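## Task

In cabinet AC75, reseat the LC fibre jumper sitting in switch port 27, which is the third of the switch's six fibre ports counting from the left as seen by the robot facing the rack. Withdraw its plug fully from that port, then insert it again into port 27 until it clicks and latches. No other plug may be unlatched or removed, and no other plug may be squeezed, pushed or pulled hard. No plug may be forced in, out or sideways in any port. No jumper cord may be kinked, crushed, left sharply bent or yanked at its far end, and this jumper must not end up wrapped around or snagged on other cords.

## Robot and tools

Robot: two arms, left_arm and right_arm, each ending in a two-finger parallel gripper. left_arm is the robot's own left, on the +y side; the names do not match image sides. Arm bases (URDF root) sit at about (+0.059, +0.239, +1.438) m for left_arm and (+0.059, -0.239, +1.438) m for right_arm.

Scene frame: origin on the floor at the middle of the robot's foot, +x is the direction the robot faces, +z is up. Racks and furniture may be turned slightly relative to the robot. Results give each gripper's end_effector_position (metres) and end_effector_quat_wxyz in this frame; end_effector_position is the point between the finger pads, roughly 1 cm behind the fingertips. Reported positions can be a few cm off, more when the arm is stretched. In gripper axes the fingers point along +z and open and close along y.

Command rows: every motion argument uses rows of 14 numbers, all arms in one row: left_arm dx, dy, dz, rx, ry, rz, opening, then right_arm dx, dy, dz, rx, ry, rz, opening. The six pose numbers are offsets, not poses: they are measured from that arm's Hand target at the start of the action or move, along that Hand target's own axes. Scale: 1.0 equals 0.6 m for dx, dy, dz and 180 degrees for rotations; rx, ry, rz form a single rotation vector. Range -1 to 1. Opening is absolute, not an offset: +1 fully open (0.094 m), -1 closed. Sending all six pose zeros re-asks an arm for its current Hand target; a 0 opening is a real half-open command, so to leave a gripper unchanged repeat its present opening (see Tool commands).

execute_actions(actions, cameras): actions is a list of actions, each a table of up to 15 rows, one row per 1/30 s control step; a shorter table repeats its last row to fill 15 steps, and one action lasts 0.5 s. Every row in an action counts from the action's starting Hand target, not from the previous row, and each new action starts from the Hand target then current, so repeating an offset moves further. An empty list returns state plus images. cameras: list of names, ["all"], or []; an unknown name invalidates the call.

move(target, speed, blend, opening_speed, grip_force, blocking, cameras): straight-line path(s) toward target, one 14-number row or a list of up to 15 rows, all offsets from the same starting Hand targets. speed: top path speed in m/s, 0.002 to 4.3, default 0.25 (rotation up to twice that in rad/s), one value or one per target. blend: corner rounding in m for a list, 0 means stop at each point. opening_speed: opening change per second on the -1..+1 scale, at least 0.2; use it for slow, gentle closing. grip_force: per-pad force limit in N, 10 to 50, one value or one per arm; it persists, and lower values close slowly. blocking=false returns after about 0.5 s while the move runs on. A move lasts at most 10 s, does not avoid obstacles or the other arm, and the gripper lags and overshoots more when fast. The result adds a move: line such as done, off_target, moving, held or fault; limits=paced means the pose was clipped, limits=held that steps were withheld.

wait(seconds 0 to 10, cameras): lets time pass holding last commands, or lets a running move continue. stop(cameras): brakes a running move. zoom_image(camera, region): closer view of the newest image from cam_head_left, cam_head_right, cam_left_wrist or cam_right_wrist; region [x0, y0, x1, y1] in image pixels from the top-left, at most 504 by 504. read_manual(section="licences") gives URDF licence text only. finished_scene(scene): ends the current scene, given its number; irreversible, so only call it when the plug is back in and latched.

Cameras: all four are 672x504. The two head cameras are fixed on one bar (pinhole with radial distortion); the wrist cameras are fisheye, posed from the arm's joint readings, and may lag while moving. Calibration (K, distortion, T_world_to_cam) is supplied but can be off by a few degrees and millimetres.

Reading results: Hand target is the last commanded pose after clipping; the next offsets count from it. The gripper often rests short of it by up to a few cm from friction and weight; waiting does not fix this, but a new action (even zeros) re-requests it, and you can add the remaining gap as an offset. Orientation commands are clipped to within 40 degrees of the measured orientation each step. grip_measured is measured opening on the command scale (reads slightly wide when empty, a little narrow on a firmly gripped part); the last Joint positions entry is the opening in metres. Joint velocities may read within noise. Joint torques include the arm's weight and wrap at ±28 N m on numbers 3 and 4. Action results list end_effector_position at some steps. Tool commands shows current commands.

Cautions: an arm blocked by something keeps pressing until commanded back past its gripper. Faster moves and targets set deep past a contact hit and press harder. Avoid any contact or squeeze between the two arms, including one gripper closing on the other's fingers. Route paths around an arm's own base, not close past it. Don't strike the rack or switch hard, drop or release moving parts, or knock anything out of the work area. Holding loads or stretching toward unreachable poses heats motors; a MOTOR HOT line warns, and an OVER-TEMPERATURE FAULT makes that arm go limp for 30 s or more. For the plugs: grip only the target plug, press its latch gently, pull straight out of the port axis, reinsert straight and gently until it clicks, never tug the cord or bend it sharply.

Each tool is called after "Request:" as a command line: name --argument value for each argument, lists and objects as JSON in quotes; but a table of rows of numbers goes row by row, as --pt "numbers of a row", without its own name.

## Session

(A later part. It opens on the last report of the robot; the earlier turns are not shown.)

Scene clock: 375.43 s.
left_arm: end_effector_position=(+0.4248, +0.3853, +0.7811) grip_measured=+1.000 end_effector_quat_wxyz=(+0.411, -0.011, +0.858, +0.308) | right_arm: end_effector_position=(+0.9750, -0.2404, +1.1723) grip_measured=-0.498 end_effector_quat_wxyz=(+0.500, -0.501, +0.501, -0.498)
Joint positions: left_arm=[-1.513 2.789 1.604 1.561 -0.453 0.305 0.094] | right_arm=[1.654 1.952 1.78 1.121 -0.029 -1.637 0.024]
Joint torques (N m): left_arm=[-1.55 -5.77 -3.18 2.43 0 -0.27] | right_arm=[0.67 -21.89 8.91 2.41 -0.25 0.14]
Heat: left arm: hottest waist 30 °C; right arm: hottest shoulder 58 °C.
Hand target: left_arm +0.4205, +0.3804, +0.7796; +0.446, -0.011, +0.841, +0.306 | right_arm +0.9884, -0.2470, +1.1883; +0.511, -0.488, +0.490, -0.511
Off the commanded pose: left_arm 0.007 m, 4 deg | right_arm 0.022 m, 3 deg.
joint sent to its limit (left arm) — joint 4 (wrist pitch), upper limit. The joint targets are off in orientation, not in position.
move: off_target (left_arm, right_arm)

Request:
move --target '[0,0,0,0,0,0,1, 0,0.001,0,0,0,0,-0.78]' --speed 0.03 --opening_speed 0.25 --cameras '["cam_right_wrist"]'

Request:
zoom_image --camera "cam_right_wrist" --region '[270, 180, 390, 300]'

Scene clock: 385.47 s.
left_arm: end_effector_position=(+0.4248, +0.3853, +0.7811) grip_measured=+1.000 end_effector_quat_wxyz=(+0.411, -0.011, +0.858, +0.308) | right_arm: end_effector_position=(+0.9758, -0.2404, +1.1729) grip_measured=-0.776 end_effector_quat_wxyz=(+0.501, -0.500, +0.500, -0.499)
Joint positions: left_arm=[-1.513 2.789 1.604 1.561 -0.453 0.305 0.094] | right_arm=[1.654 1.953 1.783 1.121 -0.029 -1.637 0.011]
Joint torques (N m): left_arm=[-1.55 -6.07 -3.17 2.54 -0.03 -0.24] | right_arm=[0.67 -21.89 8.85 2.52 -0.25 0.15]
Heat: left arm: hottest waist 30 °C; right arm: hottest shoulder 56 °C.
Hand target: left_arm +0.4205, +0.3804, +0.7796; +0.446, -0.011, +0.841, +0.306 | right_arm +0.9885, -0.2470, +1.1878; +0.511, -0.488, +0.490, -0.511
Off the commanded pose: left_arm 0.007 m, 4 deg | right_arm 0.021 m, 3 deg.
joint sent to its limit (left arm) — joint 4 (wrist pitch), upper limit. The joint targets are off in orientation, not in position.
move: off_target (left_arm, right_arm)
camera_calibration:
cam_right_wrist: T_world_to_cam=[[0.00420972, 0.0117167, 0.999922, -1.17404], [-0.580087, -0.814467, 0.0119858, 0.360736], [0.814544, -0.580092, 0.00336804, -0.812763], [0, 0, 0, 1]] pos_world=[0.876232, -0.163914, 1.17236]
Images, in order (width x height): cam_right_wrist 672x504.

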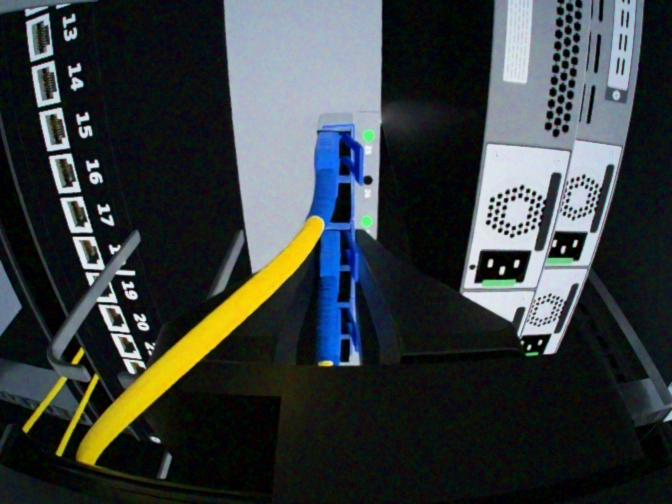

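Scaled by 4.200 from the camera's 672x504 image, which has a finer 960x720 frame.

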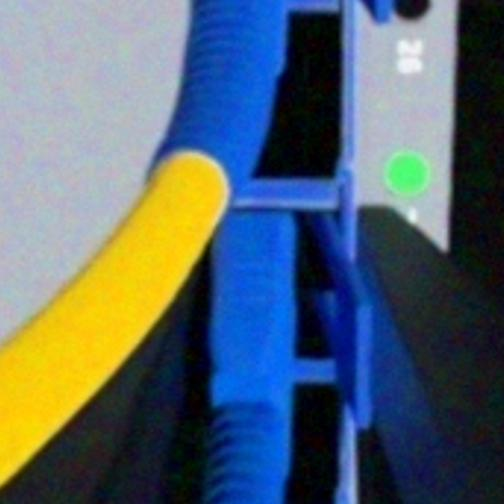

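Request:
move --target '[0,0,0,0,0,0,1, 0,0,0,0,0,0,-0.87]' --speed 0.03 --opening_speed 0.2 --cameras '["cam_right_wrist"]'

Request:
zoom_image --camera "cam_right_wrist" --region '[270, 180, 390, 300]'

Scene clock: 392.50 s.
left_arm: end_effector_position=(+0.4248, +0.3853, +0.7811) grip_measured=+1.000 end_effector_quat_wxyz=(+0.411, -0.011, +0.858, +0.308) | right_arm: end_effector_position=(+0.9756, -0.2404, +1.1726) grip_measured=-0.820 end_effector_quat_wxyz=(+0.501, -0.501, +0.500, -0.499)
Joint positions: left_arm=[-1.513 2.789 1.604 1.561 -0.453 0.305 0.094] | right_arm=[1.654 1.953 1.783 1.121 -0.029 -1.637 0.008]
Joint torques (N m): left_arm=[-1.49 -5.71 -3.22 2.56 0.01 -0.26] | right_arm=[0.44 -21.6 8.8 2.45 -0.26 0.14]
Heat: left arm: hottest waist 30 °C; right arm: hottest shoulder 55 °C.
Hand target: left_arm +0.4205, +0.3804, +0.7796; +0.446, -0.011, +0.841, +0.306 | right_arm +0.9885, -0.2470, +1.1879; +0.511, -0.488, +0.490, -0.511
Off the commanded pose: left_arm 0.007 m, 4 deg | right_arm 0.021 m, 3 deg.
joint sent to its limit (left arm) — joint 4 (wrist pitch), upper limit. The joint targets are off in orientation, not in position.
move: off_target (left_arm, right_arm)
camera_calibration:
cam_right_wrist: T_world_to_cam=[[0.00457001, 0.0117041, 0.999921, -1.17405], [-0.580081, -0.814467, 0.0121846, 0.360444], [0.814546, -0.580091, 0.00306722, -0.812329], [0, 0, 0, 1]] pos_world=[0.876131, -0.163914, 1.17206]
Images, in order (width x height): cam_right_wrist 672x504.

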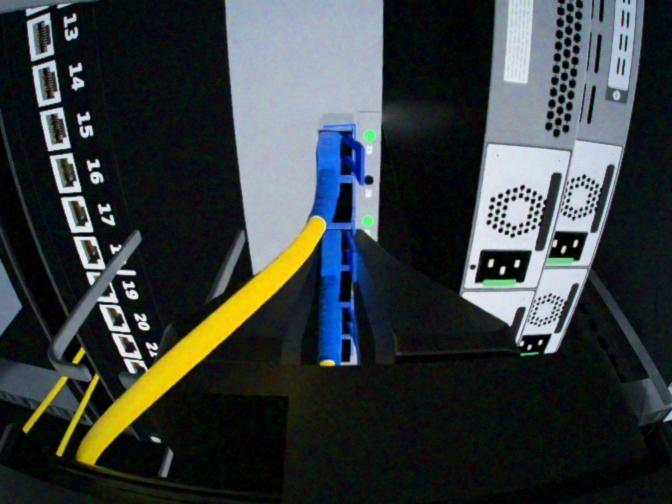

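Scaled by 4.200 from the camera's 672x504 image, which has a finer 960x720 frame.

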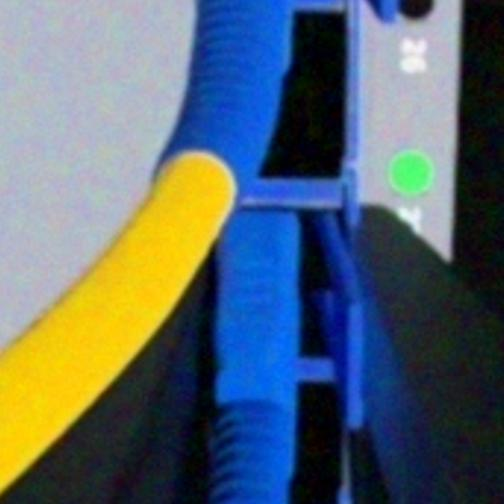

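Request:
move --target '[0,0,0,0,0,0,1, 0,0,0,0,0,0,-1]' --speed 0.03 --opening_speed 0.2 --cameras '["cam_right_wrist"]'

Request:
zoom_image --camera "cam_right_wrist" --region '[270, 180, 390, 300]'

Scene clock: 398.47 s.
left_arm: end_effector_position=(+0.4248, +0.3853, +0.7811) grip_measured=+1.000 end_effector_quat_wxyz=(+0.411, -0.011, +0.858, +0.308) | right_arm: end_effector_position=(+0.9756, -0.2404, +1.1726) grip_measured=-0.821 end_effector_quat_wxyz=(+0.501, -0.501, +0.500, -0.499)
Joint positions: left_arm=[-1.513 2.789 1.604 1.561 -0.453 0.305 0.094] | right_arm=[1.654 1.953 1.783 1.121 -0.029 -1.637 0.008]
Joint torques (N m): left_arm=[-1.44 -5.83 -3.21 2.4 0.01 -0.25] | right_arm=[0.67 -21.42 8.88 2.39 -0.25 0.14]
Heat: left arm: hottest waist 30 °C; right arm: hottest shoulder 56 °C.
Hand target: left_arm +0.4205, +0.3804, +0.7796; +0.446, -0.011, +0.841, +0.306 | right_arm +0.9885, -0.2470, +1.1879; +0.511, -0.488, +0.490, -0.511
Off the commanded pose: left_arm 0.007 m, 4 deg | right_arm 0.021 m, 3 deg.
joint sent to its limit (left arm) — joint 4 (wrist pitch), upper limit. The joint targets are off in orientation, not in position.
move: off_target (left_arm, right_arm)
camera_calibration:
cam_right_wrist: T_world_to_cam=[[0.00457001, 0.0117041, 0.999921, -1.17405], [-0.580081, -0.814467, 0.0121846, 0.360444], [0.814546, -0.580091, 0.00306722, -0.812329], [0, 0, 0, 1]] pos_world=[0.876131, -0.163914, 1.17206]
Images, in order (width x height): cam_right_wrist 672x504.

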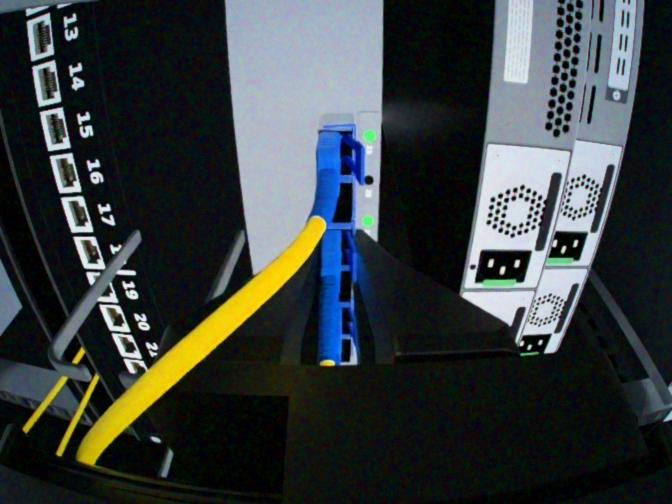

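Scaled by 4.200 from the camera's 672x504 image, which has a finer 960x720 frame.

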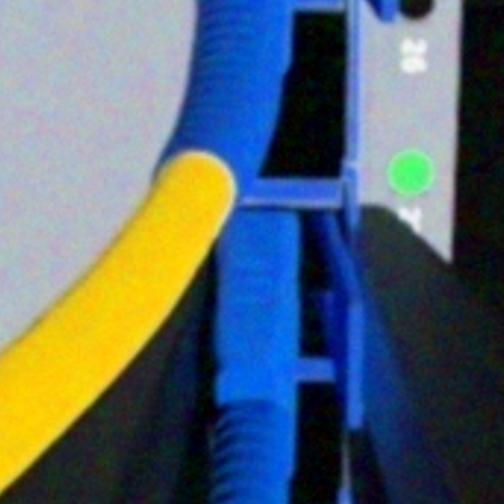

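Request:
move --target '[0,0,0,0,0,0,1, 0,0,0,0,0,0,-1]' --grip_force 50 --speed 0.03

Request:
wait --seconds 1

Scene clock: 423.17 s.
left_arm: end_effector_position=(+0.4248, +0.3853, +0.7811) grip_measured=+1.000 end_effector_quat_wxyz=(+0.411, -0.011, +0.858, +0.308) | right_arm: end_effector_position=(+0.9756, -0.2404, +1.1726) grip_measured=-0.821 end_effector_quat_wxyz=(+0.501, -0.501, +0.500, -0.499)
Joint positions: left_arm=[-1.513 2.789 1.604 1.561 -0.453 0.305 0.094] | right_arm=[1.654 1.953 1.783 1.121 -0.029 -1.637 0.008]
Joint torques (N m): left_arm=[-1.2 -5.83 -3.15 2.5 -0.03 -0.26] | right_arm=[0.67 -21.66 8.92 2.54 -0.25 0.12]
Heat: left arm: hottest waist 30 °C; right arm: hottest shoulder 56 °C.
Hand target: left_arm +0.4205, +0.3804, +0.7796; +0.446, -0.011, +0.841, +0.306 | right_arm +0.9885, -0.2470, +1.1879; +0.511, -0.488, +0.490, -0.511
Off the commanded pose: left_arm 0.007 m, 4 deg | right_arm 0.021 m, 3 deg.
joint sent to its limit (left arm) — joint 4 (wrist pitch), upper limit. The joint targets are off in orientation, not in position.
move: off_target (left_arm, right_arm)

Scene clock: 424.17 s.
left_arm: end_effector_position=(+0.4248, +0.3853, +0.7811) grip_measured=+1.000 end_effector_quat_wxyz=(+0.411, -0.011, +0.858, +0.308) | right_arm: end_effector_position=(+0.9756, -0.2404, +1.1726) grip_measured=-0.821 end_effector_quat_wxyz=(+0.501, -0.501, +0.500, -0.499)
Joint positions: left_arm=[-1.513 2.789 1.604 1.561 -0.453 0.305 0.094] | right_arm=[1.654 1.953 1.783 1.121 -0.029 -1.637 0.008]
Joint torques (N m): left_arm=[-1.44 -5.89 -3.28 2.4 -0.03 -0.25] | right_arm=[0.85 -21.6 8.88 2.48 -0.24 0.14]
Heat: left arm: hottest waist 30 °C; right arm: hottest shoulder 56 °C.
Hand target: left_arm +0.4205, +0.3804, +0.7796; +0.446, -0.011, +0.841, +0.306 | right_arm +0.9885, -0.2470, +1.1879; +0.511, -0.488, +0.490, -0.511
Tool commands: left_gripper/opening=+1.0 right_gripper/opening=-1.0
Off the commanded pose: left_arm 0.007 m, 4 deg | right_arm 0.021 m, 3 deg.
wait: 1.00 s; at rest by 0.17 s

Request:
move --target '[0,0,0,0,0,0,1, 0,0,-0.026,0,0,0,-0.72]' --speed 0.03

Request:
move --target '[0,0,0,0,0,0,1, 0,0,-0.002,0,0,0,-0.72]' --speed 0.03

Scene clock: 439.30 s.
left_arm: end_effector_position=(+0.4248, +0.3853, +0.7811) grip_measured=+1.000 end_effector_quat_wxyz=(+0.411, -0.011, +0.858, +0.308) | right_arm: end_effector_position=(+0.9693, -0.2402, +1.1726) grip_measured=-0.722 end_effector_quat_wxyz=(+0.503, -0.498, +0.497, -0.502)
Joint positions: left_arm=[-1.513 2.789 1.604 1.561 -0.453 0.305 0.094] | right_arm=[1.654 1.953 1.765 1.152 -0.029 -1.637 0.013]
Joint torques (N m): left_arm=[-1.44 -5.89 -3.26 2.39 -0.01 -0.27] | right_arm=[0.44 -22.65 5.48 2.84 -0.26 0.15]
Heat: left arm: hottest waist 30 °C; right arm: hottest shoulder 56 °C.
Hand target: left_arm +0.4205, +0.3804, +0.7796; +0.446, -0.011, +0.841, +0.306 | right_arm +0.9729, -0.2469, +1.1872; +0.511, -0.488, +0.490, -0.511
Off the commanded pose: left_arm 0.007 m, 4 deg | right_arm 0.017 m, 2 deg.
joint sent to its limit (left arm) — joint 4 (wrist pitch), upper limit. The joint targets are off in orientation, not in position.
move: off_target (left_arm, right_arm)

Scene clock: 440.03 s.
left_arm: end_effector_position=(+0.4248, +0.3853, +0.7811) grip_measured=+1.000 end_effector_quat_wxyz=(+0.411, -0.011, +0.858, +0.308) | right_arm: end_effector_position=(+0.9681, -0.2401, +1.1723) grip_measured=-0.722 end_effector_quat_wxyz=(+0.504, -0.497, +0.497, -0.502)
Joint positions: left_arm=[-1.513 2.789 1.604 1.561 -0.453 0.305 0.094] | right_arm=[1.654 1.953 1.761 1.156 -0.029 -1.637 0.013]
Joint torques (N m): left_arm=[-1.38 -5.71 -3.26 2.56 -0.01 -0.24] | right_arm=[0.79 -22.89 5.31 2.82 -0.25 0.14]
Heat: left arm: hottest waist 30 °C; right arm: hottest shoulder 56 °C.
Hand target: left_arm +0.4205, +0.3804, +0.7796; +0.446, -0.011, +0.841, +0.306 | right_arm +0.9717, -0.2470, +1.1871; +0.511, -0.488, +0.490, -0.511
Off the commanded pose: left_arm 0.007 m, 4 deg | right_arm 0.017 m, 2 deg.
joint sent to its limit (left arm) — joint 4 (wrist pitch), upper limit. The joint targets are off in orientation, not in position.
move: off_target (left_arm, right_arm)

Request:
move --target '[0,0,0,0,0,0,1, 0,-0.001,0.0195,-0.002,0,0,-0.72]' --speed 0.03

Request:
move --target '[0,0,0,0,0,0,1, 0,0,0.002,-0.001,0,0,-0.72]' --speed 0.03 --cameras '["cam_right_wrist"]'

Request:
zoom_image --camera "cam_right_wrist" --region '[270, 180, 390, 300]'

Scene clock: 448.53 s.
left_arm: end_effector_position=(+0.4248, +0.3853, +0.7811) grip_measured=+1.000 end_effector_quat_wxyz=(+0.411, -0.011, +0.858, +0.308) | right_arm: end_effector_position=(+0.9681, -0.2401, +1.1717) grip_measured=-0.722 end_effector_quat_wxyz=(+0.503, -0.498, +0.498, -0.501)
Joint positions: left_arm=[-1.513 2.789 1.604 1.561 -0.453 0.305 0.094] | right_arm=[1.654 1.953 1.761 1.153 -0.029 -1.637 0.013]
Joint torques (N m): left_arm=[-1.2 -6.01 -3.19 2.41 -0.01 -0.24] | right_arm=[0.5 -22.3 8.16 1.4 -0.23 0.14]
Heat: left arm: hottest waist 30 °C; right arm: hottest shoulder 56 °C.
Hand target: left_arm +0.4205, +0.3804, +0.7796; +0.446, -0.011, +0.841, +0.306 | right_arm +0.9834, -0.2470, +1.1882; +0.509, -0.490, +0.492, -0.509
Off the commanded pose: left_arm 0.007 m, 4 deg | right_arm 0.024 m, 2 deg.
joint sent to its limit (left arm) — joint 4 (wrist pitch), upper limit. The joint targets are off in orientation, not in position.
move: off_target (left_arm, right_arm)

Scene clock: 449.33 s.
left_arm: end_effector_position=(+0.4248, +0.3853, +0.7811) grip_measured=+1.000 end_effector_quat_wxyz=(+0.411, -0.011, +0.858, +0.308) | right_arm: end_effector_position=(+0.9694, -0.2401, +1.1715) grip_measured=-0.722 end_effector_quat_wxyz=(+0.502, -0.499, +0.498, -0.501)
Joint positions: left_arm=[-1.513 2.789 1.604 1.561 -0.453 0.305 0.094] | right_arm=[1.654 1.953 1.765 1.147 -0.029 -1.637 0.013]
Joint torques (N m): left_arm=[-1.61 -5.83 -3.17 2.47 -0.04 -0.26] | right_arm=[1.03 -22.3 8.06 1.62 -0.2 0.14]
Heat: left arm: hottest waist 30 °C; right arm: hottest shoulder 56 °C.
Hand target: left_arm +0.4205, +0.3804, +0.7796; +0.446, -0.011, +0.841, +0.306 | right_arm +0.9846, -0.2470, +1.1882; +0.508, -0.491, +0.492, -0.508
Off the commanded pose: left_arm 0.007 m, 4 deg | right_arm 0.024 m, 2 deg.
joint sent to its limit (left arm) — joint 4 (wrist pitch), upper limit. The joint targets are off in orientation, not in position.
move: off_target (left_arm, right_arm)
camera_calibration:
cam_right_wrist: T_world_to_cam=[[-0.00263542, 0.0119563, 0.999925, -1.16592], [-0.580229, -0.814412, 0.00820886, 0.361908], [0.814449, -0.580164, 0.00908374, -0.814074], [0, 0, 0, 1]] pos_world=[0.869939, -0.163615, 1.17026]
Images, in order (width x height): cam_right_wrist 672x504.

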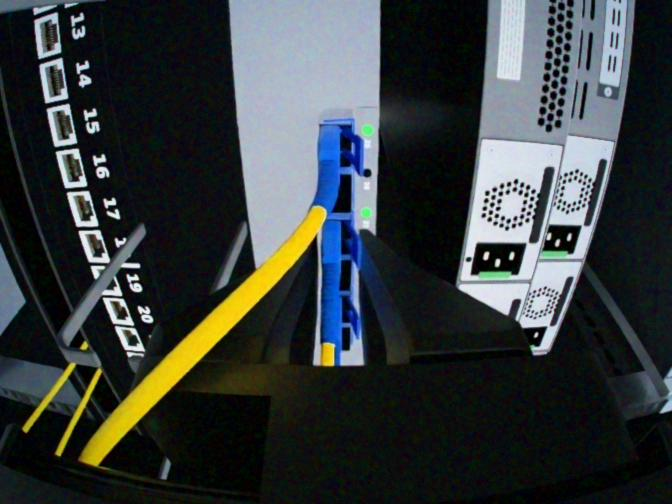

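Scaled by 4.200 from the camera's 672x504 image, which has a finer 960x720 frame.

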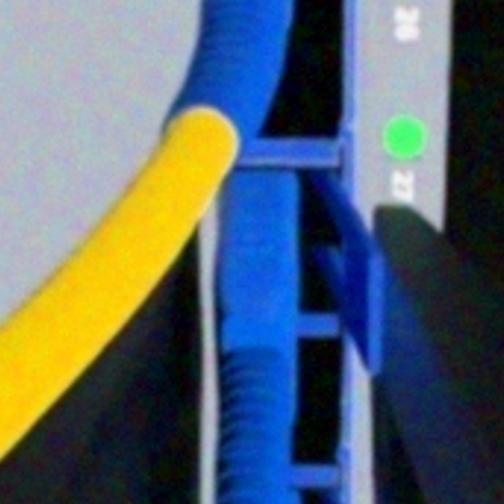

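Request:
move --target '[0,0,0,0,0,0,1, 0,0,0.0025,0.0005,0,0,-0.72]' --speed 0.03

Request:
move --target '[0,0,0,0,0,0,1, 0,0,0,0,0,0,-0.87]' --speed 0.03 --opening_speed 0.2 --cameras '["cam_right_wrist"]'

Request:
zoom_image --camera "cam_right_wrist" --region '[270, 180, 390, 300]'

Scene clock: 457.43 s.
left_arm: end_effector_position=(+0.4248, +0.3853, +0.7811) grip_measured=+1.000 end_effector_quat_wxyz=(+0.411, -0.011, +0.858, +0.308) | right_arm: end_effector_position=(+0.9709, -0.2402, +1.1720) grip_measured=-0.722 end_effector_quat_wxyz=(+0.502, -0.499, +0.498, -0.500)
Joint positions: left_arm=[-1.513 2.789 1.604 1.561 -0.453 0.305 0.094] | right_arm=[1.654 1.953 1.769 1.142 -0.029 -1.637 0.013]
Joint torques (N m): left_arm=[-1.2 -5.66 -3.19 2.47 -0.01 -0.24] | right_arm=[0.73 -22.18 8.39 1.57 -0.24 0.15]
Heat: left arm: hottest waist 30 °C; right arm: hottest shoulder 56 °C.
Hand target: left_arm +0.4205, +0.3804, +0.7796; +0.446, -0.011, +0.841, +0.306 | right_arm +0.9861, -0.2470, +1.1883; +0.509, -0.490, +0.492, -0.509
Off the commanded pose: left_arm 0.007 m, 4 deg | right_arm 0.023 m, 2 deg.
joint sent to its limit (left arm) — joint 4 (wrist pitch), upper limit. The joint targets are off in orientation, not in position.
move: off_target (left_arm, right_arm)

Scene clock: 458.40 s.
left_arm: end_effector_position=(+0.4248, +0.3853, +0.7811) grip_measured=+1.000 end_effector_quat_wxyz=(+0.411, -0.011, +0.858, +0.308) | right_arm: end_effector_position=(+0.9714, -0.2402, +1.1721) grip_measured=-0.826 end_effector_quat_wxyz=(+0.502, -0.499, +0.499, -0.500)
Joint positions: left_arm=[-1.513 2.789 1.604 1.561 -0.453 0.305 0.094] | right_arm=[1.654 1.953 1.771 1.14 -0.029 -1.637 0.008]
Joint torques (N m): left_arm=[-1.2 -5.77 -3.23 2.45 -0.02 -0.27] | right_arm=[0.62 -22.3 8.38 1.73 -0.23 0.14]
Heat: left arm: hottest waist 30 °C; right arm: hottest shoulder 57 °C.
Hand target: left_arm +0.4205, +0.3804, +0.7796; +0.446, -0.011, +0.841, +0.306 | right_arm +0.9861, -0.2470, +1.1884; +0.509, -0.490, +0.492, -0.509
Off the commanded pose: left_arm 0.007 m, 4 deg | right_arm 0.023 m, 2 deg.
joint sent to its limit (left arm) — joint 4 (wrist pitch), upper limit. The joint targets are off in orientation, not in position.
move: off_target (left_arm, right_arm)
camera_calibration:
cam_right_wrist: T_world_to_cam=[[-0.00155505, 0.0119188, 0.999928, -1.16767], [-0.580154, -0.814459, 0.00880588, 0.362149], [0.814505, -0.580098, 0.00818129, -0.814668], [0, 0, 0, 1]] pos_world=[0.871838, -0.163715, 1.17106]
Images, in order (width x height): cam_right_wrist 672x504.

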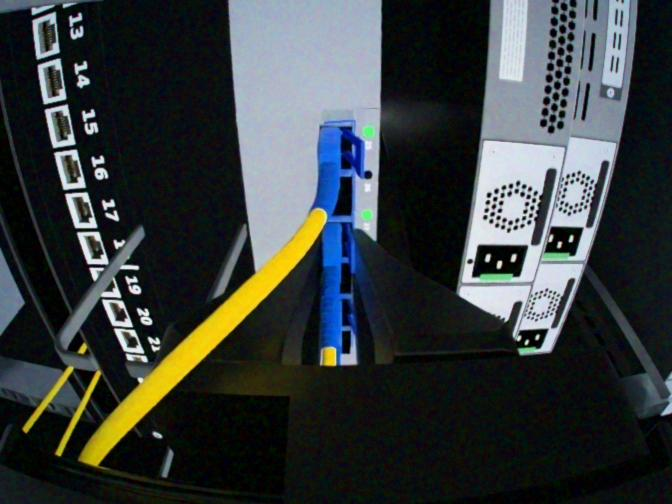

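Scaled by 4.200 from the camera's 672x504 image, which has a finer 960x720 frame.

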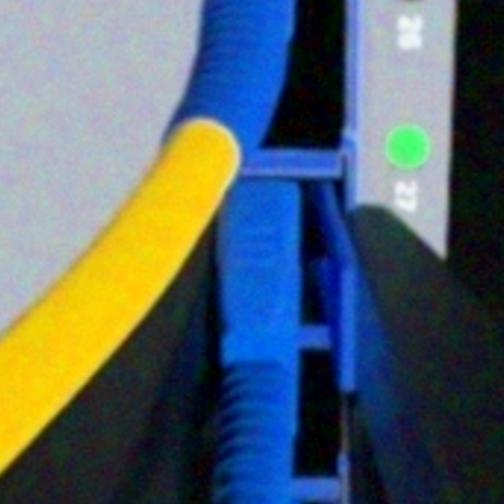

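Request:
move --target '[0,0,0,0,0,0,1, 0,0.0025,0,0,0,0,-0.78]' --speed 0.03

Request:
move --target '[0,0,0,0,0,0,1, 0,0.001,0,0,0,0,-0.78]' --speed 0.03

Scene clock: 476.77 s.
left_arm: end_effector_position=(+0.4248, +0.3853, +0.7811) grip_measured=+1.000 end_effector_quat_wxyz=(+0.411, -0.011, +0.858, +0.308) | right_arm: end_effector_position=(+0.9714, -0.2402, +1.1721) grip_measured=-0.782 end_effector_quat_wxyz=(+0.502, -0.499, +0.499, -0.500)
Joint positions: left_arm=[-1.513 2.789 1.604 1.561 -0.453 0.305 0.094] | right_arm=[1.654 1.953 1.771 1.14 -0.029 -1.637 0.01]
Joint torques (N m): left_arm=[-1.61 -6.18 -3.23 2.47 -0.02 -0.28] | right_arm=[0.56 -22.01 8.61 1.68 -0.23 0.14]
Heat: left arm: hottest waist 30 °C; right arm: hottest shoulder 57 °C.
Hand target: left_arm +0.4205, +0.3804, +0.7796; +0.446, -0.011, +0.841, +0.306 | right_arm +0.9861, -0.2470, +1.1869; +0.509, -0.490, +0.492, -0.509
Off the commanded pose: left_arm 0.007 m, 4 deg | right_arm 0.022 m, 2 deg.
joint sent to its limit (left arm) — joint 4 (wrist pitch), upper limit. The joint targets are off in orientation, not in position.
move: off_target (left_arm, right_arm)

Scene clock: 477.47 s.
left_arm: end_effector_position=(+0.4248, +0.3853, +0.7811) grip_measured=+1.000 end_effector_quat_wxyz=(+0.411, -0.011, +0.858, +0.308) | right_arm: end_effector_position=(+0.9718, -0.2402, +1.1724) grip_measured=-0.782 end_effector_quat_wxyz=(+0.502, -0.499, +0.498, -0.500)
Joint positions: left_arm=[-1.513 2.789 1.604 1.561 -0.453 0.305 0.094] | right_arm=[1.654 1.953 1.772 1.139 -0.029 -1.637 0.01]
Joint torques (N m): left_arm=[-1.38 -6.07 -3.34 2.45 -0.02 -0.24] | right_arm=[0.85 -22.07 8.79 1.72 -0.24 0.15]
Heat: left arm: hottest waist 30 °C; right arm: hottest shoulder 57 °C.
Hand target: left_arm +0.4205, +0.3804, +0.7796; +0.446, -0.011, +0.841, +0.306 | right_arm +0.9862, -0.2470, +1.1862; +0.509, -0.490, +0.492, -0.509
Off the commanded pose: left_arm 0.007 m, 4 deg | right_arm 0.021 m, 2 deg.
joint sent to its limit (left arm) — joint 4 (wrist pitch), upper limit. The joint targets are off in orientation, not in position.
move: off_target (left_arm, right_arm)

Lower further in small steps; use pitch (fine control) too.

Request:
move --target '[0,0,0,0,0,0,1, 0,0.0015,-0.001,-0.0005,0,0,-0.78]' --speed 0.03

Request:
move --target '[0,0,0,0,0,0,1, 0,0.0015,-0.001,-0.0005,0,0,-0.78]' --speed 0.03

Scene clock: 482.77 s.
left_arm: end_effector_position=(+0.4248, +0.3853, +0.7811) grip_measured=+1.000 end_effector_quat_wxyz=(+0.411, -0.011, +0.858, +0.308) | right_arm: end_effector_position=(+0.9719, -0.2402, +1.1726) grip_measured=-0.782 end_effector_quat_wxyz=(+0.502, -0.499, +0.498, -0.500)
Joint positions: left_arm=[-1.513 2.789 1.604 1.561 -0.453 0.305 0.094] | right_arm=[1.654 1.953 1.772 1.139 -0.029 -1.637 0.01]
Joint torques (N m): left_arm=[-1.61 -5.71 -3.21 2.44 -0.01 -0.25] | right_arm=[0.73 -22.01 8.64 1.76 -0.25 0.14]
Heat: left arm: hottest waist 30 °C; right arm: hottest shoulder 57 °C.
Hand target: left_arm +0.4205, +0.3804, +0.7796; +0.446, -0.011, +0.841, +0.306 | right_arm +0.9857, -0.2470, +1.1854; +0.508, -0.491, +0.492, -0.508
Off the commanded pose: left_arm 0.007 m, 4 deg | right_arm 0.020 m, 2 deg.
joint sent to its limit (left arm) — joint 4 (wrist pitch), upper limit. The joint targets are off in orientation, not in position.
move: off_target (left_arm, right_arm)

Scene clock: 483.47 s.
left_arm: end_effector_position=(+0.4248, +0.3853, +0.7811) grip_measured=+1.000 end_effector_quat_wxyz=(+0.411, -0.011, +0.858, +0.308) | right_arm: end_effector_position=(+0.9719, -0.2402, +1.1726) grip_measured=-0.782 end_effector_quat_wxyz=(+0.502, -0.499, +0.498, -0.500)
Joint positions: left_arm=[-1.513 2.789 1.604 1.561 -0.453 0.305 0.094] | right_arm=[1.654 1.953 1.772 1.139 -0.029 -1.637 0.01]
Joint torques (N m): left_arm=[-1.38 -6.01 -3.22 2.54 -0.02 -0.28] | right_arm=[0.79 -21.77 8.58 1.73 -0.23 0.15]
Heat: left arm: hottest waist 30 °C; right arm: hottest shoulder 57 °C.
Hand target: left_arm +0.4205, +0.3804, +0.7796; +0.446, -0.011, +0.841, +0.306 | right_arm +0.9851, -0.2470, +1.1845; +0.508, -0.491, +0.493, -0.508
Off the commanded pose: left_arm 0.007 m, 4 deg | right_arm 0.019 m, 2 deg.
joint sent to its limit (left arm) — joint 4 (wrist pitch), upper limit. The joint targets are off in orientation, not in position.
move: off_target (left_arm, right_arm)

Request:
move --target '[0,0,0,0,0,0,1, 0,0.0015,0,-0.0005,0,0,-0.78]' --speed 0.03

Request:
move --target '[0,0,0,0,0,0,1, 0,0.0012,0,-0.0005,0,0,-0.78]' --speed 0.03

Request:
move --target '[0,0,0,0,0,0,1, 0,0.0012,0,-0.0005,0,0,-0.78]' --speed 0.03

Scene clock: 494.53 s.
left_arm: end_effector_position=(+0.4248, +0.3853, +0.7811) grip_measured=+1.000 end_effector_quat_wxyz=(+0.411, -0.011, +0.858, +0.308) | right_arm: end_effector_position=(+0.9719, -0.2402, +1.1726) grip_measured=-0.782 end_effector_quat_wxyz=(+0.502, -0.499, +0.498, -0.500)
Joint positions: left_arm=[-1.513 2.789 1.604 1.561 -0.453 0.305 0.094] | right_arm=[1.654 1.953 1.772 1.139 -0.029 -1.637 0.01]
Joint torques (N m): left_arm=[-1.44 -5.71 -3.21 2.41 0 -0.24] | right_arm=[0.62 -21.95 8.64 1.66 -0.23 0.16]
Heat: left arm: hottest waist 30 °C; right arm: hottest shoulder 57 °C.
Hand target: left_arm +0.4205, +0.3804, +0.7796; +0.446, -0.011, +0.841, +0.306 | right_arm +0.9851, -0.2470, +1.1836; +0.508, -0.491, +0.493, -0.508
Off the commanded pose: left_arm 0.007 m, 4 deg | right_arm 0.018 m, 1 deg.
joint sent to its limit (left arm) — joint 4 (wrist pitch), upper limit. The joint targets are off in orientation, not in position.
move: off_target (left_arm, right_arm)

Scene clock: 495.23 s.
left_arm: end_effector_position=(+0.4248, +0.3853, +0.7811) grip_measured=+1.000 end_effector_quat_wxyz=(+0.411, -0.011, +0.858, +0.308) | right_arm: end_effector_position=(+0.9719, -0.2402, +1.1722) grip_measured=-0.782 end_effector_quat_wxyz=(+0.502, -0.499, +0.499, -0.500)
Joint positions: left_arm=[-1.513 2.789 1.604 1.561 -0.453 0.305 0.094] | right_arm=[1.654 1.953 1.772 1.137 -0.029 -1.637 0.01]
Joint torques (N m): left_arm=[-1.67 -5.95 -3.15 2.5 -0.01 -0.24] | right_arm=[0.73 -21.71 8.75 1.74 -0.2 0.14]
Heat: left arm: hottest waist 30 °C; right arm: hottest shoulder 57 °C.
Hand target: left_arm +0.4205, +0.3804, +0.7796; +0.446, -0.011, +0.841, +0.306 | right_arm +0.9851, -0.2470, +1.1828; +0.507, -0.492, +0.493, -0.507
Off the commanded pose: left_arm 0.007 m, 4 deg | right_arm 0.018 m, 1 deg.
joint sent to its limit (left arm) — joint 4 (wrist pitch), upper limit. The joint targets are off in orientation, not in position.
move: off_target (left_arm, right_arm)

Scene clock: 496.03 s.
left_arm: end_effector_position=(+0.4248, +0.3853, +0.7811) grip_measured=+1.000 end_effector_quat_wxyz=(+0.411, -0.011, +0.858, +0.308) | right_arm: end_effector_position=(+0.9727, -0.2402, +1.1724) grip_measured=-0.782 end_effector_quat_wxyz=(+0.502, -0.499, +0.499, -0.500)
Joint positions: left_arm=[-1.513 2.789 1.604 1.561 -0.453 0.305 0.094] | right_arm=[1.654 1.953 1.775 1.134 -0.029 -1.637 0.01]
Joint torques (N m): left_arm=[-1.38 -5.89 -3.21 2.55 -0.04 -0.27] | right_arm=[0.15 -21.25 8.64 1.78 -0.22 0.14]
Heat: left arm: hottest waist 30 °C; right arm: hottest shoulder 57 °C.
Hand target: left_arm +0.4205, +0.3804, +0.7796; +0.446, -0.011, +0.841, +0.306 | right_arm +0.9851, -0.2470, +1.1821; +0.507, -0.492, +0.494, -0.507
Off the commanded pose: left_arm 0.007 m, 4 deg | right_arm 0.017 m, 1 deg.
joint sent to its limit (left arm) — joint 4 (wrist pitch), upper limit. The joint targets are off in orientation, not in position.
move: off_target (left_arm, right_arm)

Request:
move --target '[0,0,0,0,0,0,1, 0,0,-0.0265,0,0,0,-0.7]' --speed 0.03

Request:
wait --seconds 0.1 --cameras '["cam_right_wrist"]'

Request:
zoom_image --camera "cam_right_wrist" --region '[290, 190, 370, 270]'

Scene clock: 508.73 s.
left_arm: end_effector_position=(+0.4248, +0.3853, +0.7811) grip_measured=+1.000 end_effector_quat_wxyz=(+0.411, -0.011, +0.858, +0.308) | right_arm: end_effector_position=(+0.9674, -0.2400, +1.1709) grip_measured=-0.702 end_effector_quat_wxyz=(+0.503, -0.498, +0.498, -0.501)
Joint positions: left_arm=[-1.513 2.789 1.604 1.561 -0.453 0.305 0.094] | right_arm=[1.654 1.953 1.759 1.153 -0.029 -1.637 0.014]
Joint torques (N m): left_arm=[-1.26 -5.77 -3.1 2.45 -0.02 -0.26] | right_arm=[0.62 -22.48 4.81 2.66 -0.24 0.14]
Heat: left arm: hottest waist 30 °C; right arm: hottest shoulder 57 °C.
Hand target: left_arm +0.4205, +0.3804, +0.7796; +0.446, -0.011, +0.841, +0.306 | right_arm +0.9692, -0.2469, +1.1816; +0.507, -0.492, +0.494, -0.507
Off the commanded pose: left_arm 0.007 m, 4 deg | right_arm 0.013 m, 1 deg.
joint sent to its limit (left arm) — joint 4 (wrist pitch), upper limit. The joint targets are off in orientation, not in position.
move: off_target (left_arm, right_arm)

Scene clock: 508.83 s.
left_arm: end_effector_position=(+0.4248, +0.3853, +0.7811) grip_measured=+1.000 end_effector_quat_wxyz=(+0.411, -0.011, +0.858, +0.308) | right_arm: end_effector_position=(+0.9674, -0.2400, +1.1710) grip_measured=-0.702 end_effector_quat_wxyz=(+0.503, -0.498, +0.498, -0.501)
Joint positions: left_arm=[-1.513 2.789 1.604 1.561 -0.453 0.305 0.094] | right_arm=[1.654 1.953 1.759 1.154 -0.029 -1.637 0.014]
Joint torques (N m): left_arm=[-1.61 -5.71 -3.29 2.47 0 -0.25] | right_arm=[0.56 -22.71 4.92 2.54 -0.23 0.15]
Heat: left arm: hottest waist 30 °C; right arm: hottest shoulder 57 °C.
Hand target: left_arm +0.4205, +0.3804, +0.7796; +0.446, -0.011, +0.841, +0.306 | right_arm +0.9692, -0.2469, +1.1817; +0.507, -0.492, +0.494, -0.507
Tool commands: left_gripper/opening=+1.0 right_gripper/opening=-0.7
Off the commanded pose: left_arm 0.007 m, 4 deg | right_arm 0.013 m, 1 deg.
wait: 0.10 s; no rest
camera_calibration:
cam_right_wrist: T_world_to_cam=[[-0.00421519, 0.0119849, 0.999919, -1.16385], [-0.580288, -0.814378, 0.00731483, 0.361938], [0.8144, -0.580211, 0.0103875, -0.813873], [0, 0, 0, 1]] pos_world=[0.867941, -0.163515, 1.16956]
Images, in order (width x height): cam_right_wrist 672x504.

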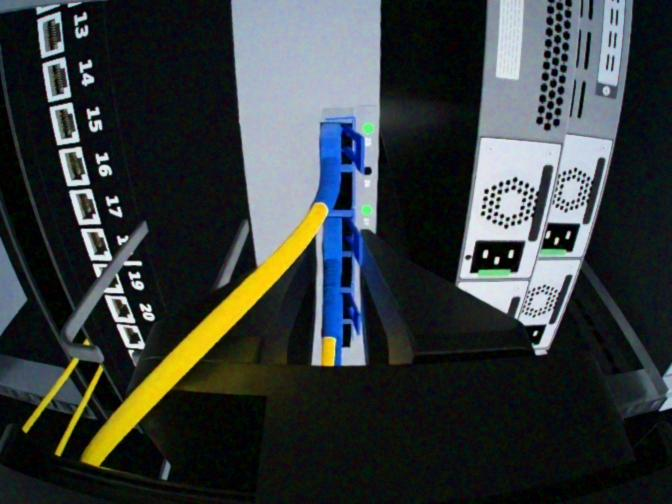

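Scaled by 6.300 from the camera's 672x504 image, which has a finer 960x720 frame.

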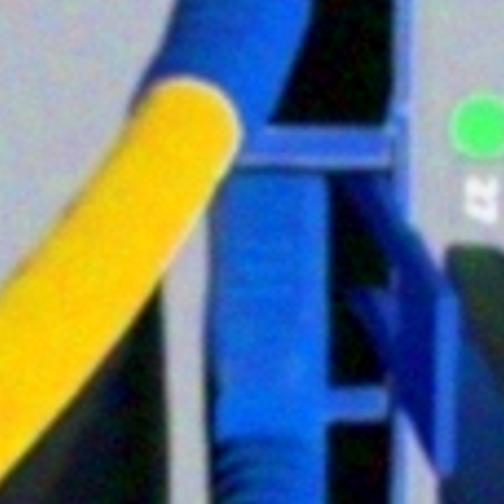

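Request:
move --target '[0,0,0,0,0,0,1, 0,0,0,0,0,0,-0.87]' --speed 0.03 --opening_speed 0.2 --cameras '["cam_right_wrist"]'

Request:
zoom_image --camera "cam_right_wrist" --region '[290, 190, 370, 270]'

Scene clock: 519.10 s.
left_arm: end_effector_position=(+0.4248, +0.3853, +0.7811) grip_measured=+1.000 end_effector_quat_wxyz=(+0.411, -0.011, +0.858, +0.308) | right_arm: end_effector_position=(+0.9672, -0.2400, +1.1714) grip_measured=-0.859 end_effector_quat_wxyz=(+0.503, -0.498, +0.497, -0.502)
Joint positions: left_arm=[-1.513 2.789 1.604 1.561 -0.453 0.305 0.094] | right_arm=[1.654 1.953 1.758 1.157 -0.029 -1.637 0.007]
Joint torques (N m): left_arm=[-1.38 -5.71 -3.18 2.45 -0.02 -0.25] | right_arm=[0.56 -22.53 4.88 2.44 -0.22 0.14]
Heat: left arm: hottest waist 30 °C; right arm: hottest shoulder 57 °C.
Hand target: left_arm +0.4205, +0.3804, +0.7796; +0.446, -0.011, +0.841, +0.306 | right_arm +0.9692, -0.2469, +1.1816; +0.507, -0.492, +0.494, -0.507
Off the commanded pose: left_arm 0.007 m, 4 deg | right_arm 0.013 m, 1 deg.
joint sent to its limit (left arm) — joint 4 (wrist pitch), upper limit. The joint targets are off in orientation, not in position.
move: off_target (left_arm, right_arm)
camera_calibration:
cam_right_wrist: T_world_to_cam=[[-0.00643291, 0.0119809, 0.999908, -1.16221], [-0.58048, -0.814252, 0.00602182, 0.363463], [0.814249, -0.580388, 0.0121927, -0.815643], [0, 0, 0, 1]] pos_world=[0.867643, -0.163515, 1.16986]
Images, in order (width x height): cam_right_wrist 672x504.

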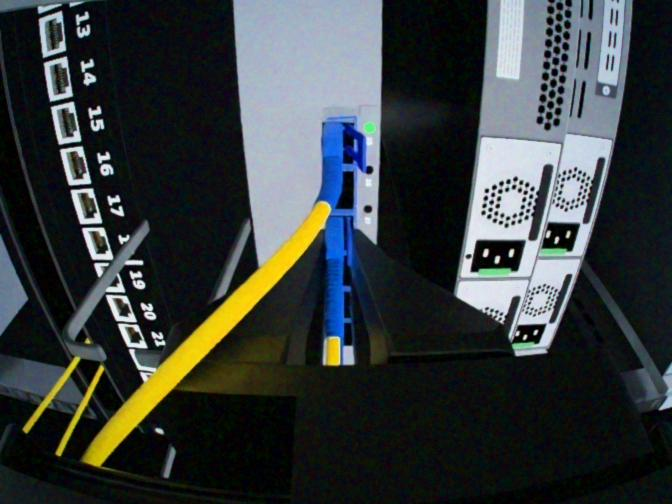

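Scaled by 6.300 from the camera's 672x504 image, which has a finer 960x720 frame.

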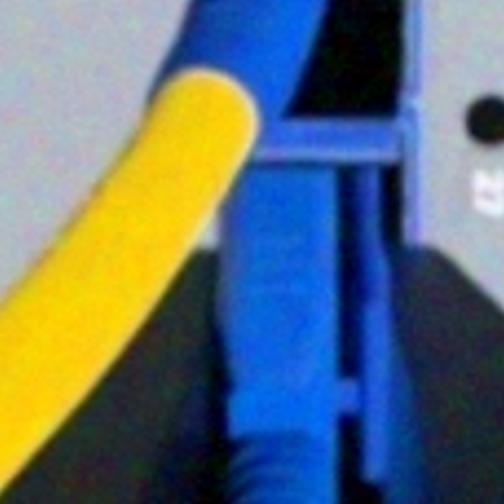

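Request:
move --target '[0,0,0,0,0,0,1, 0,0,0,0,0,0,-1]' --speed 0.03 --opening_speed 0.3

Request:
move --target '[0,0,0,0,0,0,1, 0,0,-0.012,0,0,0,-1]' --speed 0.03

Request:
move --target '[0,0,0,0,0,0,1, 0,0,-0.005,0,0,0,-1]' --speed 0.03

Request:
move --target '[0,0,0,0,0,0,1, 0,0,-0.005,0,0,0,-1]' --speed 0.03

Scene clock: 528.17 s.
left_arm: end_effector_position=(+0.4248, +0.3853, +0.7811) grip_measured=+1.000 end_effector_quat_wxyz=(+0.411, -0.011, +0.858, +0.308) | right_arm: end_effector_position=(+0.9672, -0.2400, +1.1714) grip_measured=-0.862 end_effector_quat_wxyz=(+0.503, -0.498, +0.497, -0.502)
Joint positions: left_arm=[-1.513 2.789 1.604 1.561 -0.453 0.305 0.094] | right_arm=[1.654 1.953 1.758 1.157 -0.029 -1.637 0.007]
Joint torques (N m): left_arm=[-1.44 -6.18 -3.21 2.48 -0.02 -0.25] | right_arm=[0.44 -22.83 4.83 2.37 -0.25 0.13]
Heat: left arm: hottest waist 30 °C; right arm: hottest shoulder 57 °C.
Hand target: left_arm +0.4205, +0.3804, +0.7796; +0.446, -0.011, +0.841, +0.306 | right_arm +0.9692, -0.2469, +1.1816; +0.507, -0.492, +0.494, -0.507
Off the commanded pose: left_arm 0.007 m, 4 deg | right_arm 0.012 m, 1 deg.
joint sent to its limit (left arm) — joint 4 (wrist pitch), upper limit. The joint targets are off in orientation, not in position.
move: off_target (left_arm, right_arm)

Scene clock: 528.87 s.
left_arm: end_effector_position=(+0.4248, +0.3853, +0.7811) grip_measured=+1.000 end_effector_quat_wxyz=(+0.411, -0.011, +0.858, +0.308) | right_arm: end_effector_position=(+0.9661, -0.2399, +1.1702) grip_measured=-0.862 end_effector_quat_wxyz=(+0.503, -0.499, +0.498, -0.501)
Joint positions: left_arm=[-1.513 2.789 1.604 1.561 -0.453 0.305 0.094] | right_arm=[1.654 1.953 1.755 1.157 -0.029 -1.637 0.006]
Joint torques (N m): left_arm=[-1.44 -5.89 -3.21 2.56 0 -0.26] | right_arm=[0.56 -23.18 2.97 3.22 -0.23 0.16]
Heat: left arm: hottest waist 30 °C; right arm: hottest shoulder 57 °C.
Hand target: left_arm +0.4205, +0.3804, +0.7796; +0.446, -0.011, +0.841, +0.306 | right_arm +0.9620, -0.2469, +1.1814; +0.507, -0.492, +0.494, -0.507
Off the commanded pose: left_arm 0.007 m, 4 deg | right_arm 0.014 m, 1 deg.
joint sent to its limit (left arm) — joint 4 (wrist pitch), upper limit. The joint targets are off in orientation, not in position.
move: off_target (left_arm, right_arm)

Scene clock: 529.57 s.
left_arm: end_effector_position=(+0.4248, +0.3853, +0.7811) grip_measured=+1.000 end_effector_quat_wxyz=(+0.411, -0.011, +0.858, +0.308) | right_arm: end_effector_position=(+0.9657, -0.2399, +1.1697) grip_measured=-0.862 end_effector_quat_wxyz=(+0.502, -0.499, +0.498, -0.500)
Joint positions: left_arm=[-1.513 2.789 1.604 1.561 -0.453 0.305 0.094] | right_arm=[1.654 1.953 1.754 1.157 -0.029 -1.637 0.006]
Joint torques (N m): left_arm=[-1.32 -5.77 -3.25 2.52 -0.03 -0.25] | right_arm=[0.56 -23.18 2.13 3.43 -0.24 0.16]
Heat: left arm: hottest waist 30 °C; right arm: hottest shoulder 57 °C.
Hand target: left_arm +0.4205, +0.3804, +0.7796; +0.446, -0.011, +0.841, +0.306 | right_arm +0.9590, -0.2469, +1.1813; +0.507, -0.492, +0.494, -0.507
Off the commanded pose: left_arm 0.007 m, 4 deg | right_arm 0.015 m, 1 deg.
joint sent to its limit (left arm) — joint 4 (wrist pitch), upper limit. The joint targets are off in orientation, not in position.
move: off_target (left_arm, right_arm)

Scene clock: 530.27 s.
left_arm: end_effector_position=(+0.4248, +0.3853, +0.7811) grip_measured=+1.000 end_effector_quat_wxyz=(+0.411, -0.011, +0.858, +0.308) | right_arm: end_effector_position=(+0.9652, -0.2398, +1.1691) grip_measured=-0.862 end_effector_quat_wxyz=(+0.502, -0.499, +0.499, -0.500)
Joint positions: left_arm=[-1.513 2.789 1.604 1.561 -0.453 0.305 0.094] | right_arm=[1.654 1.953 1.753 1.157 -0.029 -1.637 0.006]
Joint torques (N m): left_arm=[-1.14 -5.89 -3.32 2.54 -0.02 -0.24] | right_arm=[0.56 -23.3 1.46 3.74 -0.25 0.16]
Heat: left arm: hottest waist 30 °C; right arm: hottest shoulder 57 °C.
Hand target: left_arm +0.4205, +0.3804, +0.7796; +0.446, -0.011, +0.841, +0.306 | right_arm +0.9559, -0.2468, +1.1811; +0.507, -0.492, +0.494, -0.507
Off the commanded pose: left_arm 0.007 m, 4 deg | right_arm 0.017 m, 1 deg.
joint sent to its limit (left arm) — joint 4 (wrist pitch), upper limit. The joint targets are off in orientation, not in position.
move: off_target (left_arm, right_arm)

Request:
move --target '[0,0,0,0,0,0,1, 0,0,-0.006,0,0,0,-1]' --speed 0.03

Request:
move --target '[0,0,0,0,0,0,1, 0,0,-0.006,0,0,0,-1]' --speed 0.03

Request:
wait --seconds 0.1 --cameras '["cam_right_wrist"]'

Request:
zoom_image --camera "cam_right_wrist" --region '[290, 190, 370, 270]'

Scene clock: 540.43 s.
left_arm: end_effector_position=(+0.4248, +0.3853, +0.7811) grip_measured=+1.000 end_effector_quat_wxyz=(+0.411, -0.011, +0.858, +0.308) | right_arm: end_effector_position=(+0.9639, -0.2400, +1.1688) grip_measured=-0.867 end_effector_quat_wxyz=(+0.500, -0.501, +0.499, -0.500)
Joint positions: left_arm=[-1.513 2.789 1.604 1.561 -0.453 0.305 0.094] | right_arm=[1.654 1.951 1.747 1.157 -0.029 -1.64 0.006]
Joint torques (N m): left_arm=[-1.38 -5.89 -3.22 2.44 0 -0.24] | right_arm=[0.67 -23.53 0.85 4.14 -0.26 0.15]
Heat: left arm: hottest waist 30 °C; right arm: hottest shoulder 57 °C.
Hand target: left_arm +0.4205, +0.3804, +0.7796; +0.446, -0.011, +0.841, +0.306 | right_arm +0.9523, -0.2469, +1.1809; +0.507, -0.493, +0.494, -0.507
Off the commanded pose: left_arm 0.007 m, 4 deg | right_arm 0.018 m, 2 deg.
joint sent to its limit (left arm) — joint 4 (wrist pitch), upper limit. The joint targets are off in orientation, not in position.
move: off_target (left_arm, right_arm)

Scene clock: 541.20 s.
left_arm: end_effector_position=(+0.4248, +0.3853, +0.7811) grip_measured=+1.000 end_effector_quat_wxyz=(+0.411, -0.011, +0.858, +0.308) | right_arm: end_effector_position=(+0.9616, -0.2398, +1.1663) grip_measured=-0.868 end_effector_quat_wxyz=(+0.499, -0.503, +0.500, -0.498)
Joint positions: left_arm=[-1.513 2.789 1.604 1.561 -0.453 0.305 0.094] | right_arm=[1.654 1.95 1.74 1.157 -0.029 -1.641 0.006]
Joint torques (N m): left_arm=[-1.61 -5.89 -3.18 2.45 -0.03 -0.25] | right_arm=[0.38 -23.65 0.58 4.45 -0.26 0.19]
Heat: left arm: hottest waist 30 °C; right arm: hottest shoulder 57 °C.
Hand target: left_arm +0.4205, +0.3804, +0.7796; +0.446, -0.011, +0.841, +0.306 | right_arm +0.9488, -0.2469, +1.1809; +0.507, -0.492, +0.494, -0.507
Off the commanded pose: left_arm 0.007 m, 4 deg | right_arm 0.021 m, 2 deg.
joint sent to its limit (left arm) — joint 4 (wrist pitch), upper limit. The joint targets are off in orientation, not in position.
move: off_target (left_arm, right_arm)

Scene clock: 541.30 s.
left_arm: end_effector_position=(+0.4248, +0.3853, +0.7811) grip_measured=+1.000 end_effector_quat_wxyz=(+0.411, -0.011, +0.858, +0.308) | right_arm: end_effector_position=(+0.9616, -0.2398, +1.1663) grip_measured=-0.868 end_effector_quat_wxyz=(+0.499, -0.503, +0.500, -0.498)
Joint positions: left_arm=[-1.513 2.789 1.604 1.561 -0.453 0.305 0.094] | right_arm=[1.654 1.95 1.74 1.157 -0.029 -1.641 0.006]
Joint torques (N m): left_arm=[-1.49 -5.66 -3.14 2.43 -0.01 -0.23] | right_arm=[0.56 -23.71 0.49 4.46 -0.26 0.19]
Heat: left arm: hottest waist 30 °C; right arm: hottest shoulder 57 °C.
Hand target: left_arm +0.4205, +0.3804, +0.7796; +0.446, -0.011, +0.841, +0.306 | right_arm +0.9488, -0.2469, +1.1809; +0.507, -0.492, +0.494, -0.507
Tool commands: left_gripper/opening=+1.0 right_gripper/opening=-1.0
Off the commanded pose: left_arm 0.007 m, 4 deg | right_arm 0.021 m, 2 deg.
wait: 0.10 s; no rest
camera_calibration:
cam_right_wrist: T_world_to_cam=[[0.00912813, 0.0153226, 0.999841, -1.17114], [-0.579577, -0.814724, 0.017777, 0.345743], [0.814867, -0.579647, 0.00144373, -0.798845], [0, 0, 0, 1]] pos_world=[0.862027, -0.163418, 1.16596]
Images, in order (width x height): cam_right_wrist 672x504.

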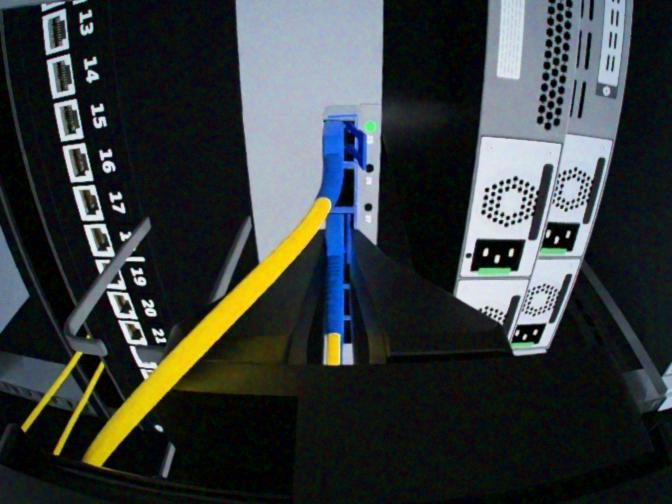

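Scaled by 6.300 from the camera's 672x504 image, which has a finer 960x720 frame.

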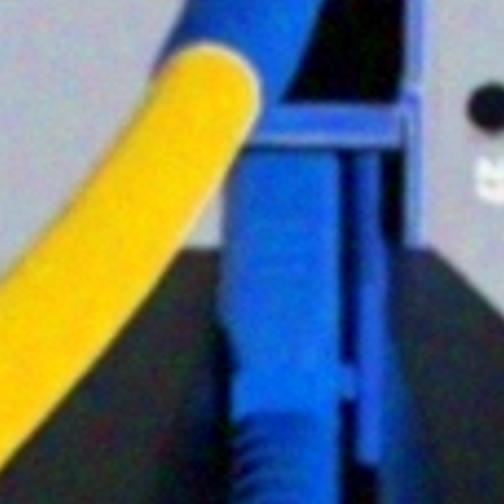

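Request:
wait --seconds 0.2 --cameras '["cam_right_wrist"]'

Request:
zoom_image --camera "cam_right_wrist" --region '[290, 190, 370, 270]'

Scene clock: 553.93 s.
left_arm: end_effector_position=(+0.4248, +0.3853, +0.7811) grip_measured=+1.000 end_effector_quat_wxyz=(+0.411, -0.011, +0.858, +0.308) | right_arm: end_effector_position=(+0.9616, -0.2398, +1.1663) grip_measured=-0.868 end_effector_quat_wxyz=(+0.499, -0.503, +0.500, -0.498)
Joint positions: left_arm=[-1.513 2.789 1.604 1.561 -0.453 0.305 0.094] | right_arm=[1.654 1.95 1.74 1.157 -0.029 -1.641 0.006]
Joint torques (N m): left_arm=[-1.49 -5.89 -3.25 2.43 -0.02 -0.24] | right_arm=[0.5 -23.47 0.39 4.41 -0.26 0.18]
Heat: left arm: hottest waist 30 °C; right arm: hottest shoulder 60 °C.
Hand target: left_arm +0.4205, +0.3804, +0.7796; +0.446, -0.011, +0.841, +0.306 | right_arm +0.9488, -0.2469, +1.1809; +0.507, -0.492, +0.494, -0.507
Tool commands: left_gripper/opening=+1.0 right_gripper/opening=-1.0
Off the commanded pose: left_arm 0.007 m, 4 deg | right_arm 0.021 m, 2 deg.
wait: 0.20 s; at rest from the start
camera_calibration:
cam_right_wrist: T_world_to_cam=[[0.00912813, 0.0153226, 0.999841, -1.17114], [-0.579577, -0.814724, 0.017777, 0.345743], [0.814867, -0.579647, 0.00144373, -0.798845], [0, 0, 0, 1]] pos_world=[0.862027, -0.163418, 1.16596]
Images, in order (width x height): cam_right_wrist 672x504.

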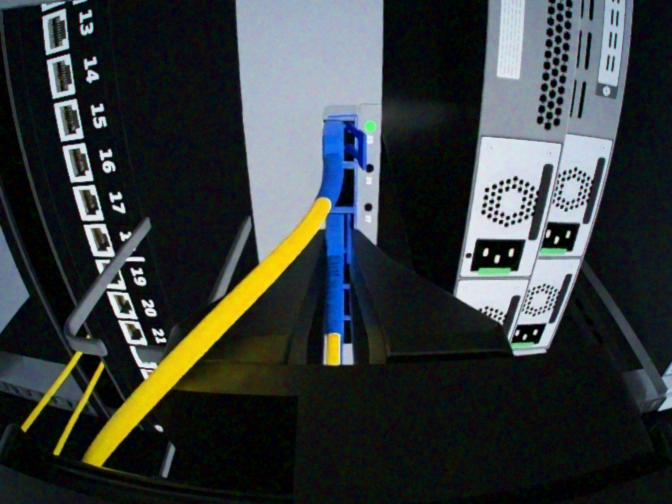

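Scaled by 6.300 from the camera's 672x504 image, which has a finer 960x720 frame.

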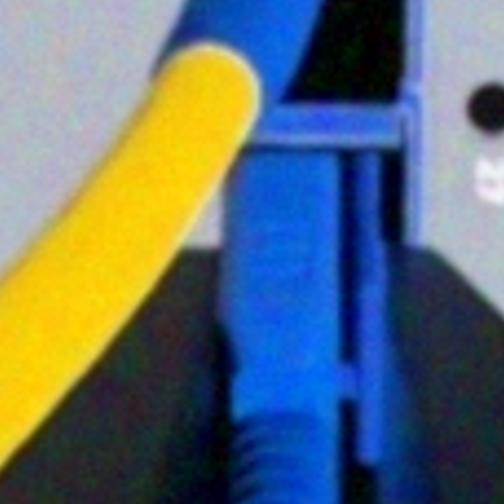

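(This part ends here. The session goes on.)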